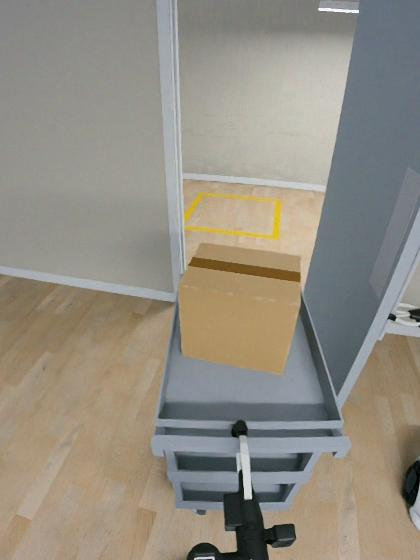

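move(blocking=false, cameras=[], r2={"base": {"translate_m": 0.036, "strafe_m": 0.135}, "pace": "slow", "contact_limits": {"translate_m": 0.6}})

wait(seconds=5, cameras=["r2_head_camera"])

Scene clock: 3276.43 s.
move: r2 moving
r1.base_odometry: x=-1.815 y=-1.128 heading=+1.504
r1.turned_by_wheels: +0.000
r1.turned_by_imu: +0.000
r1.base_tilt: forward=-1.5 right=+1.3
r1.lidar_m: 0.56 0.59 0.75 0.98 4.63 2.61 1.43 1.23 1.24 1.35 1.14 1.11
r1.base_status: not commanded
r1.joint_positions: lift_m=+0.660 arm_m=+0.200 wrist_yaw_rad=+0.849 wrist_pitch_rad=+0.002 wrist_roll_rad=+0.000 gripper_m=-0.037
r1.joint_status: not commanded
r1.measured_speeds: translate_m=+0.000 strafe_m=+0.000 rotate_rad=+0.000 lift_m=+0.000 arm_m=+0.000 wrist_yaw_rad=+0.000 wrist_pitch_rad=+0.000 wrist_roll_rad=+0.000
r1.motor_effort: lift_m=+23(23) arm_m=-5(6) wheel_0=+11(12) wheel_1=-1(2) wheel_2=+9(9)
r1.servo_current: wrist_yaw_rad=46(59) wrist_pitch_rad=52(52) wrist_roll_rad=46(72) gripper_m=85(98)
r1.contact_limits: translate_m 0.5
r1.hand_pose: x=+0.6272 y=+0.1588 z=+0.8372 quat_wxyz=(+0.911, +0.000, +0.001, +0.412) (m; r1's base frame)
r1.wrist_depth_mm: - - 239 243 246 249 251 / - 597 240 244 247 249 251 / - 591 241 244 247 250 252 / - 603 241 245 247 250 251 / - 496 242 245 248 251 253 / - - 241 184 247 251 252 / - - 243 178 248 252 254
r2.base_odometry: x=-2.618 y=-0.560 heading=-2.624
r2.turned_by_wheels: -0.001
r2.turned_by_imu: -0.001
r2.base_tilt: forward=-0.7 right=+0.1
r2.lidar_m: 0.37 0.41 2.49 2.50 2.89 3.93 3.97 2.57 2.24 1.00 0.96 0.40
r2.base_status: translate_m moving; strafe_m moving
r2.joint_positions: lift_m=+0.688 arm_m=+0.000 wrist_yaw_rad=-0.008 wrist_pitch_rad=+0.002 wrist_roll_rad=+1.568 gripper_m=-0.035
r2.joint_status: not commanded
r2.measured_speeds: translate_m=+0.013 strafe_m=+0.048 rotate_rad=+0.001 lift_m=+0.000 arm_m=+0.000 wrist_yaw_rad=+0.000 wrist_pitch_rad=+0.000 wrist_roll_rad=+0.000
r2.motor_effort: lift_m=+17(18) arm_m=+4(4) wheel_0=-11(15) wheel_1=+8(8) wheel_2=-9(9)
r2.servo_current: wrist_yaw_rad=46(65) wrist_pitch_rad=46(46) wrist_roll_rad=46(59) gripper_m=91(91)
r2.contact_limits: lift_m 0.2; translate_m 0.6
r2.hand_pose: x=+0.4586 y=-0.0897 z=+0.8655 quat_wxyz=(+0.708, +0.706, -0.002, -0.004) (m; r2's base frame)
r2.wrist_depth_mm: - - - 158 216 - - / - - - 160 218 - - / 1708 439 427 162 221 - - / 1661 455 449 164 224 - - / 1756 477 473 166 227 - - / - - 182 169 182 - - / - - - 112 234 1808 496
pictures: none
No camera images: "cameras" was empty.

Scene clock: 3278.57 s.
earlier move: r2 done
r1.base_odometry: x=-1.815 y=-1.128 heading=+1.504
r1.turned_by_wheels: +0.000
r1.turned_by_imu: +0.000
r1.base_tilt: forward=-1.6 right=+1.3
r1.lidar_m: 0.58 0.57 0.84 1.07 4.62 2.62 1.43 1.24 1.25 1.35 1.13 1.12
r1.base_status: not commanded
r1.joint_positions: lift_m=+0.660 arm_m=+0.200 wrist_yaw_rad=+0.849 wrist_pitch_rad=+0.002 wrist_roll_rad=+0.000 gripper_m=-0.037
r1.joint_status: not commanded
r1.measured_speeds: translate_m=+0.000 strafe_m=+0.000 rotate_rad=+0.000 lift_m=+0.000 arm_m=+0.000 wrist_yaw_rad=+0.000 wrist_pitch_rad=+0.000 wrist_roll_rad=+0.000
r1.motor_effort: lift_m=+23(23) arm_m=-5(6) wheel_0=+11(12) wheel_1=-1(2) wheel_2=+9(9)
r1.servo_current: wrist_yaw_rad=33(72) wrist_pitch_rad=39(52) wrist_roll_rad=39(72) gripper_m=91(98)
r1.contact_limits: translate_m 0.5
r1.hand_pose: x=+0.6272 y=+0.1588 z=+0.8372 quat_wxyz=(+0.911, +0.000, +0.001, +0.412) (m; r1's base frame)
r1.wrist_depth_mm: - - 240 242 246 248 251 / - - 240 244 246 250 252 / - 683 240 244 246 249 252 / - 676 241 243 247 250 252 / - - 242 245 248 251 253 / - - 240 184 248 251 253 / - 145 241 178 248 252 253
r2.base_odometry: x=-2.586 y=-0.682 heading=-2.624
r2.turned_by_wheels: +0.000
r2.turned_by_imu: +0.000
r2.base_tilt: forward=-0.6 right=+0.1
r2.lidar_m: 0.41 2.11 2.36 2.35 2.75 3.91 3.97 2.73 2.34 1.08 0.47 0.40
r2.base_status: done
r2.joint_positions: lift_m=+0.688 arm_m=+0.000 wrist_yaw_rad=-0.008 wrist_pitch_rad=+0.002 wrist_roll_rad=+1.568 gripper_m=-0.035
r2.joint_status: not commanded
r2.measured_speeds: translate_m=+0.000 strafe_m=+0.000 rotate_rad=+0.000 lift_m=+0.000 arm_m=+0.000 wrist_yaw_rad=+0.000 wrist_pitch_rad=+0.000 wrist_roll_rad=+0.000
r2.motor_effort: lift_m=+17(18) arm_m=+4(5) wheel_0=-9(15) wheel_1=+3(8) wheel_2=-4(9)
r2.servo_current: wrist_yaw_rad=65(65) wrist_pitch_rad=39(46) wrist_roll_rad=52(59) gripper_m=85(98)
r2.contact_limits: lift_m 0.2; translate_m 0.6
r2.hand_pose: x=+0.4586 y=-0.0897 z=+0.8655 quat_wxyz=(+0.708, +0.706, -0.002, -0.004) (m; r2's base frame)
r2.wrist_depth_mm: - - - 136 190 - - / - 397 397 141 198 - - / - 433 424 146 206 - - / 1708 473 455 155 216 - - / - 496 504 161 225 - - / - - 180 167 181 1537 517 / - - - 112 247 1863 1229
wait: 2.13 of 5 s (r2 has come to rest)
pictures: r2_head_camera
Images, in order (width x height): r2_head_camera 420x560.

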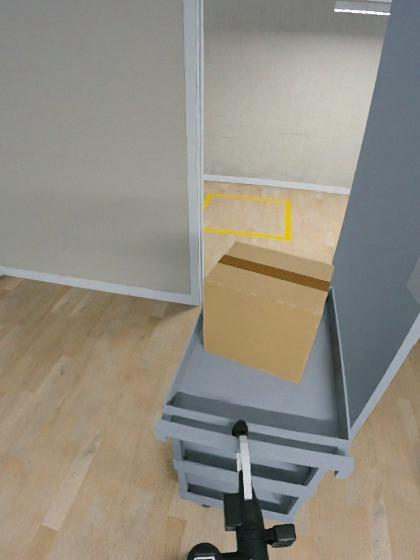

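move(blocking=false, cameras=[], r2={"base": {"translate_m": 0.193, "strafe_m": -0.052}, "pace": "slow", "contact_limits": {"translate_m": 0.6}})

wait(seconds=5, cameras=["r2_head_camera"])

Scene clock: 3294.90 s.
move: r2 moving
r1.base_odometry: x=-1.815 y=-1.128 heading=+1.504
r1.turned_by_wheels: +0.000
r1.turned_by_imu: +0.000
r1.base_tilt: forward=-1.6 right=+1.3
r1.lidar_m: 0.57 0.60 0.85 1.06 4.64 2.63 1.47 1.22 1.24 1.34 1.12 1.13
r1.base_status: not commanded
r1.joint_positions: lift_m=+0.660 arm_m=+0.200 wrist_yaw_rad=+0.849 wrist_pitch_rad=+0.002 wrist_roll_rad=+0.000 gripper_m=-0.037
r1.joint_status: not commanded
r1.measured_speeds: translate_m=+0.000 strafe_m=+0.000 rotate_rad=+0.000 lift_m=+0.000 arm_m=+0.000 wrist_yaw_rad=+0.000 wrist_pitch_rad=+0.000 wrist_roll_rad=+0.000
r1.motor_effort: lift_m=+23(23) arm_m=-5(6) wheel_0=+11(12) wheel_1=-1(1) wheel_2=+9(9)
r1.servo_current: wrist_yaw_rad=59(72) wrist_pitch_rad=39(46) wrist_roll_rad=59(59) gripper_m=85(91)
r1.contact_limits: translate_m 0.5
r1.hand_pose: x=+0.6272 y=+0.1588 z=+0.8372 quat_wxyz=(+0.911, +0.000, +0.001, +0.412) (m; r1's base frame)
r1.wrist_depth_mm: - - 240 243 246 248 251 / - - 240 244 246 249 252 / - 683 241 244 246 249 252 / - 691 241 244 248 250 253 / - - 242 245 248 251 253 / - - 241 183 247 251 253 / - 146 242 178 248 252 254
r2.base_odometry: x=-2.599 y=-0.685 heading=-2.624
r2.turned_by_wheels: +0.000
r2.turned_by_imu: +0.001
r2.base_tilt: forward=-0.7 right=+0.0
r2.lidar_m: 0.39 2.09 2.37 2.37 2.75 3.96 3.98 2.68 2.33 1.07 1.04 0.39
r2.base_status: translate_m moving; strafe_m moving
r2.joint_positions: lift_m=+0.688 arm_m=+0.000 wrist_yaw_rad=-0.007 wrist_pitch_rad=+0.002 wrist_roll_rad=+1.568 gripper_m=-0.035
r2.joint_status: not commanded
r2.measured_speeds: translate_m=+0.049 strafe_m=-0.013 rotate_rad=+0.003 lift_m=+0.000 arm_m=+0.000 wrist_yaw_rad=+0.022 wrist_pitch_rad=+0.000 wrist_roll_rad=+0.000
r2.motor_effort: lift_m=+17(18) arm_m=+4(4) wheel_0=+11(11) wheel_1=+7(7) wheel_2=-13(14)
r2.servo_current: wrist_yaw_rad=52(65) wrist_pitch_rad=39(46) wrist_roll_rad=46(52) gripper_m=98(98)
r2.contact_limits: lift_m 0.2; translate_m 0.6
r2.hand_pose: x=+0.4587 y=-0.0894 z=+0.8655 quat_wxyz=(+0.708, +0.706, -0.002, -0.003) (m; r2's base frame)
r2.wrist_depth_mm: - - - 128 186 - - / - 392 389 136 192 192 - / 1756 427 421 143 201 - - / 1708 473 455 148 211 - - / - 496 504 156 220 715 - / - - 181 162 181 1708 512 / - 137 - 112 242 1863 1255
pictures: none
No camera images: "cameras" was empty.

Scene clock: 3297.63 s.
earlier move: r2 done
r1.base_odometry: x=-1.815 y=-1.128 heading=+1.504
r1.turned_by_wheels: +0.000
r1.turned_by_imu: +0.000
r1.base_tilt: forward=-1.6 right=+1.2
r1.lidar_m: 0.57 0.58 0.87 1.03 4.62 2.66 1.48 1.22 1.22 1.34 1.13 1.13
r1.base_status: not commanded
r1.joint_positions: lift_m=+0.660 arm_m=+0.200 wrist_yaw_rad=+0.849 wrist_pitch_rad=+0.002 wrist_roll_rad=+0.000 gripper_m=-0.037
r1.joint_status: not commanded
r1.measured_speeds: translate_m=+0.000 strafe_m=+0.000 rotate_rad=+0.000 lift_m=+0.000 arm_m=+0.000 wrist_yaw_rad=+0.000 wrist_pitch_rad=+0.000 wrist_roll_rad=+0.000
r1.motor_effort: lift_m=+23(23) arm_m=-5(6) wheel_0=+11(12) wheel_1=-1(2) wheel_2=+9(9)
r1.servo_current: wrist_yaw_rad=39(72) wrist_pitch_rad=46(52) wrist_roll_rad=52(72) gripper_m=91(98)
r1.contact_limits: translate_m 0.5
r1.hand_pose: x=+0.6272 y=+0.1588 z=+0.8372 quat_wxyz=(+0.911, +0.000, +0.001, +0.412) (m; r1's base frame)
r1.wrist_depth_mm: - - 241 243 246 248 251 / - - 241 244 246 249 251 / - - 241 244 246 249 251 / 854 - 241 244 247 250 253 / - 591 242 245 248 251 253 / - - 241 184 247 251 253 / - 1921 243 178 248 251 254
r2.base_odometry: x=-2.780 y=-0.732 heading=-2.623
r2.turned_by_wheels: +0.001
r2.turned_by_imu: +0.002
r2.base_tilt: forward=-0.7 right=+0.1
r2.lidar_m: 0.39 0.42 2.37 2.35 2.74 4.16 4.18 2.71 2.34 0.96 0.85 0.40
r2.base_status: done
r2.joint_positions: lift_m=+0.688 arm_m=+0.000 wrist_yaw_rad=+0.004 wrist_pitch_rad=+0.002 wrist_roll_rad=+1.568 gripper_m=-0.035
r2.joint_status: not commanded
r2.measured_speeds: translate_m=+0.000 strafe_m=+0.000 rotate_rad=+0.000 lift_m=+0.000 arm_m=+0.000 wrist_yaw_rad=+0.000 wrist_pitch_rad=+0.000 wrist_roll_rad=+0.000
r2.motor_effort: lift_m=+17(18) arm_m=+4(5) wheel_0=+8(15) wheel_1=+6(9) wheel_2=-2(15)
r2.servo_current: wrist_yaw_rad=52(65) wrist_pitch_rad=46(46) wrist_roll_rad=39(65) gripper_m=85(98)
r2.contact_limits: lift_m 0.2; translate_m 0.6
r2.hand_pose: x=+0.4596 y=-0.0861 z=+0.8655 quat_wxyz=(+0.708, +0.706, +0.002, +0.001) (m; r2's base frame)
r2.wrist_depth_mm: - - - 138 192 - - / - 402 397 143 198 - - / - 427 424 148 206 - - / - 459 449 152 214 - - / - 488 484 159 222 661 - / - - 185 164 181 1576 535 / - 128 - 112 237 - 1255
wait: 2.73 of 5 s (r2 has come to rest)
pictures: r2_head_camera
Images, in order (width x height): r2_head_camera 420x560.

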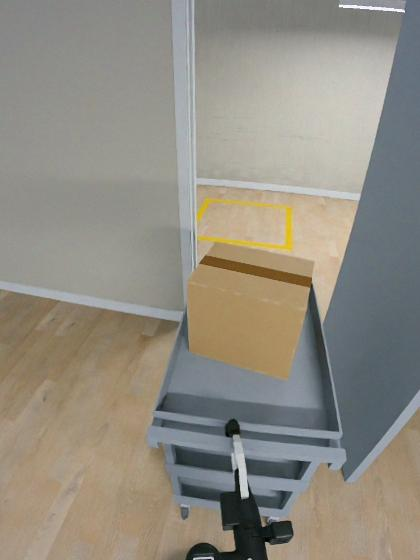

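move(blocking=false, cameras=[], r2={"base": {"translate_m": 0.247, "strafe_m": -0.043}, "pace": "slow", "contact_limits": {"translate_m": 0.6}})

wait(seconds=5, cameras=["r2_head_camera"])

Scene clock: 3308.93 s.
move: r2 moving
r1.base_odometry: x=-1.815 y=-1.128 heading=+1.504
r1.turned_by_wheels: +0.000
r1.turned_by_imu: +0.000
r1.base_tilt: forward=-1.5 right=+1.3
r1.lidar_m: 0.55 0.58 0.88 1.08 4.64 2.62 1.44 1.24 1.23 1.33 1.12 1.13
r1.base_status: not commanded
r1.joint_positions: lift_m=+0.660 arm_m=+0.200 wrist_yaw_rad=+0.849 wrist_pitch_rad=+0.002 wrist_roll_rad=+0.000 gripper_m=-0.037
r1.joint_status: not commanded
r1.measured_speeds: translate_m=+0.000 strafe_m=+0.000 rotate_rad=+0.000 lift_m=+0.000 arm_m=+0.000 wrist_yaw_rad=+0.000 wrist_pitch_rad=+0.000 wrist_roll_rad=+0.000
r1.motor_effort: lift_m=+23(23) arm_m=-5(6) wheel_0=+11(11) wheel_1=-1(1) wheel_2=+9(9)
r1.servo_current: wrist_yaw_rad=39(65) wrist_pitch_rad=46(46) wrist_roll_rad=52(59) gripper_m=85(91)
r1.contact_limits: translate_m 0.5
r1.hand_pose: x=+0.6272 y=+0.1588 z=+0.8372 quat_wxyz=(+0.911, +0.000, +0.001, +0.412) (m; r1's base frame)
r1.wrist_depth_mm: - - 239 242 246 248 251 / - - 240 244 247 249 251 / - - 241 243 247 249 251 / 854 - 241 244 248 249 253 / - 591 241 245 247 251 253 / - - 241 184 247 250 253 / - 1921 242 178 249 252 253
r2.base_odometry: x=-2.791 y=-0.737 heading=-2.623
r2.turned_by_wheels: +0.001
r2.turned_by_imu: +0.001
r2.base_tilt: forward=-0.7 right=+0.1
r2.lidar_m: 0.40 0.41 2.36 2.35 2.76 4.16 4.19 2.74 2.34 0.97 0.84 0.39
r2.base_status: translate_m moving; strafe_m moving
r2.joint_positions: lift_m=+0.688 arm_m=+0.000 wrist_yaw_rad=+0.004 wrist_pitch_rad=+0.002 wrist_roll_rad=+1.568 gripper_m=-0.035
r2.joint_status: not commanded
r2.measured_speeds: translate_m=+0.048 strafe_m=-0.008 rotate_rad=+0.001 lift_m=+0.000 arm_m=+0.000 wrist_yaw_rad=+0.000 wrist_pitch_rad=+0.000 wrist_roll_rad=+0.000
r2.motor_effort: lift_m=+17(18) arm_m=+4(4) wheel_0=+15(18) wheel_1=+5(8) wheel_2=-11(11)
r2.servo_current: wrist_yaw_rad=52(52) wrist_pitch_rad=39(46) wrist_roll_rad=52(59) gripper_m=91(91)
r2.contact_limits: lift_m 0.2; translate_m 0.6
r2.hand_pose: x=+0.4596 y=-0.0861 z=+0.8655 quat_wxyz=(+0.708, +0.706, +0.002, +0.001) (m; r2's base frame)
r2.wrist_depth_mm: - - - 140 193 - - / - 410 397 144 200 - - / - 427 418 148 207 - - / - 462 449 153 213 - - / - 484 484 158 221 - - / - - 186 163 181 1537 525 / - 127 - 112 237 - 1255
pictures: none
No camera images: "cameras" was empty.

Scene clock: 3312.20 s.
earlier move: r2 done
r1.base_odometry: x=-1.815 y=-1.128 heading=+1.504
r1.turned_by_wheels: +0.000
r1.turned_by_imu: +0.000
r1.base_tilt: forward=-1.5 right=+1.3
r1.lidar_m: 0.58 0.59 0.91 3.99 4.65 2.64 1.48 1.23 1.23 1.31 1.13 1.12
r1.base_status: not commanded
r1.joint_positions: lift_m=+0.660 arm_m=+0.200 wrist_yaw_rad=+0.849 wrist_pitch_rad=+0.002 wrist_roll_rad=+0.000 gripper_m=-0.037
r1.joint_status: not commanded
r1.measured_speeds: translate_m=+0.000 strafe_m=+0.000 rotate_rad=+0.000 lift_m=+0.000 arm_m=+0.000 wrist_yaw_rad=+0.000 wrist_pitch_rad=+0.000 wrist_roll_rad=+0.000
r1.motor_effort: lift_m=+23(23) arm_m=-5(6) wheel_0=+11(12) wheel_1=-1(2) wheel_2=+9(9)
r1.servo_current: wrist_yaw_rad=52(65) wrist_pitch_rad=46(46) wrist_roll_rad=52(65) gripper_m=91(98)
r1.contact_limits: translate_m 0.5
r1.hand_pose: x=+0.6272 y=+0.1588 z=+0.8372 quat_wxyz=(+0.911, +0.000, +0.001, +0.412) (m; r1's base frame)
r1.wrist_depth_mm: - - 239 243 246 249 251 / - - 240 244 247 248 252 / - - 240 244 246 249 251 / - 854 241 244 247 250 253 / - - 242 245 247 251 253 / - - 240 184 247 250 254 / - 1921 242 178 248 252 253
r2.base_odometry: x=-3.015 y=-0.817 heading=-2.623
r2.turned_by_wheels: +0.000
r2.turned_by_imu: +0.000
r2.base_tilt: forward=-0.7 right=+0.1
r2.lidar_m: 0.34 0.43 2.33 2.35 2.74 4.41 - 2.76 2.35 0.92 0.67 0.42
r2.base_status: done
r2.joint_positions: lift_m=+0.688 arm_m=+0.000 wrist_yaw_rad=+0.003 wrist_pitch_rad=+0.002 wrist_roll_rad=+1.568 gripper_m=-0.035
r2.joint_status: not commanded
r2.measured_speeds: translate_m=+0.000 strafe_m=+0.000 rotate_rad=+0.000 lift_m=+0.000 arm_m=+0.000 wrist_yaw_rad=+0.000 wrist_pitch_rad=+0.000 wrist_roll_rad=+0.000
r2.motor_effort: lift_m=+17(18) arm_m=+5(5) wheel_0=+5(18) wheel_1=+5(9) wheel_2=-8(11)
r2.servo_current: wrist_yaw_rad=39(72) wrist_pitch_rad=39(46) wrist_roll_rad=46(65) gripper_m=91(98)
r2.contact_limits: lift_m 0.2; translate_m 0.6
r2.hand_pose: x=+0.4595 y=-0.0866 z=+0.8655 quat_wxyz=(+0.708, +0.706, +0.002, +0.000) (m; r2's base frame)
r2.wrist_depth_mm: - - - 156 213 1576 - / - - - 158 216 - - / - 436 424 159 219 - - / - - 449 162 222 - - / - 480 473 165 224 - - / - 488 186 166 183 - - / - 129 - 112 230 - 496
wait: 3.27 of 5 s (r2 has come to rest)
pictures: r2_head_camera
Images, in order (width x height): r2_head_camera 420x560.

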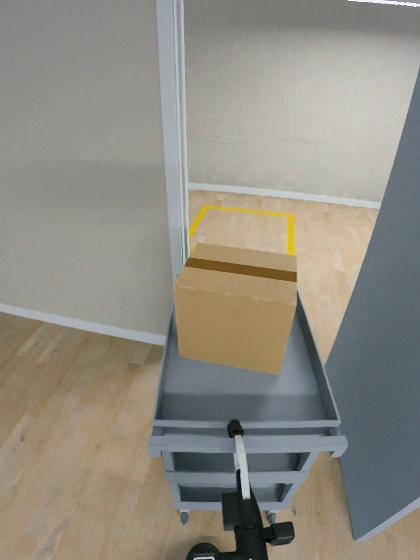

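move(blocking=false, cameras=[], r2={"base": {"translate_m": 0.1225, "strafe_m": 0.0707}, "pace": "slow", "contact_limits": {"translate_m": 0.6}})

wait(seconds=4, cameras=["r2_head_camera", "r2_head_left_camera"])

Scene clock: 3324.30 s.
move: r2 moving
r1.base_odometry: x=-1.815 y=-1.128 heading=+1.504
r1.turned_by_wheels: +0.000
r1.turned_by_imu: +0.000
r1.base_tilt: forward=-1.6 right=+1.2
r1.lidar_m: 0.58 0.60 0.96 3.97 4.63 2.63 1.47 1.22 1.23 1.33 1.12 1.12
r1.base_status: not commanded
r1.joint_positions: lift_m=+0.660 arm_m=+0.200 wrist_yaw_rad=+0.849 wrist_pitch_rad=+0.002 wrist_roll_rad=+0.000 gripper_m=-0.037
r1.joint_status: not commanded
r1.measured_speeds: translate_m=+0.000 strafe_m=+0.000 rotate_rad=+0.000 lift_m=+0.000 arm_m=+0.000 wrist_yaw_rad=+0.000 wrist_pitch_rad=+0.000 wrist_roll_rad=+0.000
r1.motor_effort: lift_m=+23(23) arm_m=-6(6) wheel_0=+11(12) wheel_1=-1(1) wheel_2=+9(9)
r1.servo_current: wrist_yaw_rad=59(59) wrist_pitch_rad=39(52) wrist_roll_rad=26(65) gripper_m=85(91)
r1.contact_limits: translate_m 0.5
r1.hand_pose: x=+0.6272 y=+0.1588 z=+0.8372 quat_wxyz=(+0.911, +0.000, +0.001, +0.412) (m; r1's base frame)
r1.wrist_depth_mm: - - 240 242 245 248 250 / - - 240 243 246 249 251 / - - 240 244 247 248 251 / - 866 241 244 248 250 252 / - - 242 245 248 250 253 / - - 241 184 248 251 254 / 1921 1921 242 178 248 251 254
r2.base_odometry: x=-3.022 y=-0.830 heading=-2.624
r2.turned_by_wheels: +0.000
r2.turned_by_imu: +0.000
r2.base_tilt: forward=-0.7 right=+0.1
r2.lidar_m: 0.38 0.40 2.33 2.34 2.67 4.41 - 2.75 2.37 0.94 0.68 0.42
r2.base_status: translate_m moving; strafe_m moving
r2.joint_positions: lift_m=+0.688 arm_m=+0.000 wrist_yaw_rad=-0.002 wrist_pitch_rad=+0.002 wrist_roll_rad=+1.568 gripper_m=-0.035
r2.joint_status: not commanded
r2.measured_speeds: translate_m=+0.048 strafe_m=+0.028 rotate_rad=+0.000 lift_m=+0.000 arm_m=+0.000 wrist_yaw_rad=-0.020 wrist_pitch_rad=+0.000 wrist_roll_rad=+0.000
r2.motor_effort: lift_m=+17(18) arm_m=+4(4) wheel_0=+4(8) wheel_1=+7(9) wheel_2=-15(15)
r2.servo_current: wrist_yaw_rad=46(59) wrist_pitch_rad=39(46) wrist_roll_rad=52(59) gripper_m=91(98)
r2.contact_limits: lift_m 0.2; translate_m 0.6
r2.hand_pose: x=+0.4591 y=-0.0879 z=+0.8655 quat_wxyz=(+0.708, +0.706, +0.000, -0.001) (m; r2's base frame)
r2.wrist_depth_mm: - - - 158 214 1661 - / - - - 160 218 - - / - 436 430 161 220 - - / - - 445 163 224 - - / - 477 466 164 225 - - / - 480 186 166 183 - - / - 136 - 112 230 - 508
pictures: none
No camera images: "cameras" was empty.

Scene clock: 3326.37 s.
earlier move: r2 done
r1.base_odometry: x=-1.815 y=-1.128 heading=+1.504
r1.turned_by_wheels: +0.000
r1.turned_by_imu: +0.000
r1.base_tilt: forward=-1.6 right=+1.3
r1.lidar_m: 0.58 0.58 1.02 3.98 4.66 2.62 1.44 1.23 1.23 1.31 1.12 1.13
r1.base_status: not commanded
r1.joint_positions: lift_m=+0.660 arm_m=+0.200 wrist_yaw_rad=+0.849 wrist_pitch_rad=+0.002 wrist_roll_rad=+0.000 gripper_m=-0.037
r1.joint_status: not commanded
r1.measured_speeds: translate_m=+0.000 strafe_m=+0.000 rotate_rad=+0.000 lift_m=+0.000 arm_m=+0.000 wrist_yaw_rad=+0.000 wrist_pitch_rad=+0.000 wrist_roll_rad=+0.000
r1.motor_effort: lift_m=+23(23) arm_m=-5(6) wheel_0=+12(12) wheel_1=-1(2) wheel_2=+9(9)
r1.servo_current: wrist_yaw_rad=59(59) wrist_pitch_rad=39(52) wrist_roll_rad=46(65) gripper_m=91(91)
r1.contact_limits: translate_m 0.5
r1.hand_pose: x=+0.6272 y=+0.1588 z=+0.8372 quat_wxyz=(+0.911, +0.000, +0.001, +0.412) (m; r1's base frame)
r1.wrist_depth_mm: - - 239 242 246 248 251 / - - 240 244 246 249 251 / 809 - 241 243 247 249 252 / - - 241 245 248 249 253 / - - 242 245 247 251 253 / - - 240 183 248 252 254 / - 809 242 178 248 252 254
r2.base_odometry: x=-3.086 y=-0.939 heading=-2.624
r2.turned_by_wheels: +0.000
r2.turned_by_imu: -0.001
r2.base_tilt: forward=-0.7 right=+0.1
r2.lidar_m: 0.39 1.49 2.22 2.23 2.59 4.47 - 2.86 1.06 0.74 0.73 0.39
r2.base_status: done
r2.joint_positions: lift_m=+0.688 arm_m=+0.000 wrist_yaw_rad=-0.005 wrist_pitch_rad=+0.002 wrist_roll_rad=+1.568 gripper_m=-0.035
r2.joint_status: not commanded
r2.measured_speeds: translate_m=+0.000 strafe_m=+0.000 rotate_rad=+0.000 lift_m=+0.000 arm_m=+0.000 wrist_yaw_rad=+0.000 wrist_pitch_rad=+0.000 wrist_roll_rad=+0.000
r2.motor_effort: lift_m=+17(18) arm_m=+4(5) wheel_0=-2(8) wheel_1=+4(9) wheel_2=-8(16)
r2.servo_current: wrist_yaw_rad=39(65) wrist_pitch_rad=39(46) wrist_roll_rad=46(65) gripper_m=91(98)
r2.contact_limits: lift_m 0.2; translate_m 0.6
r2.hand_pose: x=+0.4588 y=-0.0889 z=+0.8655 quat_wxyz=(+0.708, +0.706, -0.001, -0.003) (m; r2's base frame)
r2.wrist_depth_mm: - - - 150 206 - - / - - 410 153 211 - - / - 433 421 156 214 - - / - - 449 160 218 - - / - 477 477 163 224 - - / - 500 183 166 183 - 554 / - - - 112 235 - 492
wait: 2.07 of 4 s (r2 has come to rest)
pictures: r2_head_camera, r2_head_left_camera
Images, in order (width x height): r2_head_camera 420x560, r2_head_left_camera 420x672.

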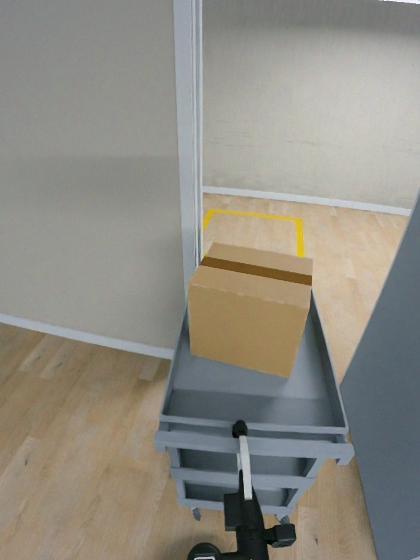

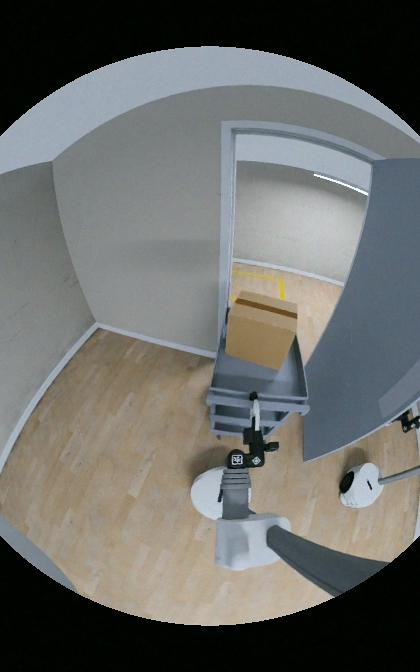

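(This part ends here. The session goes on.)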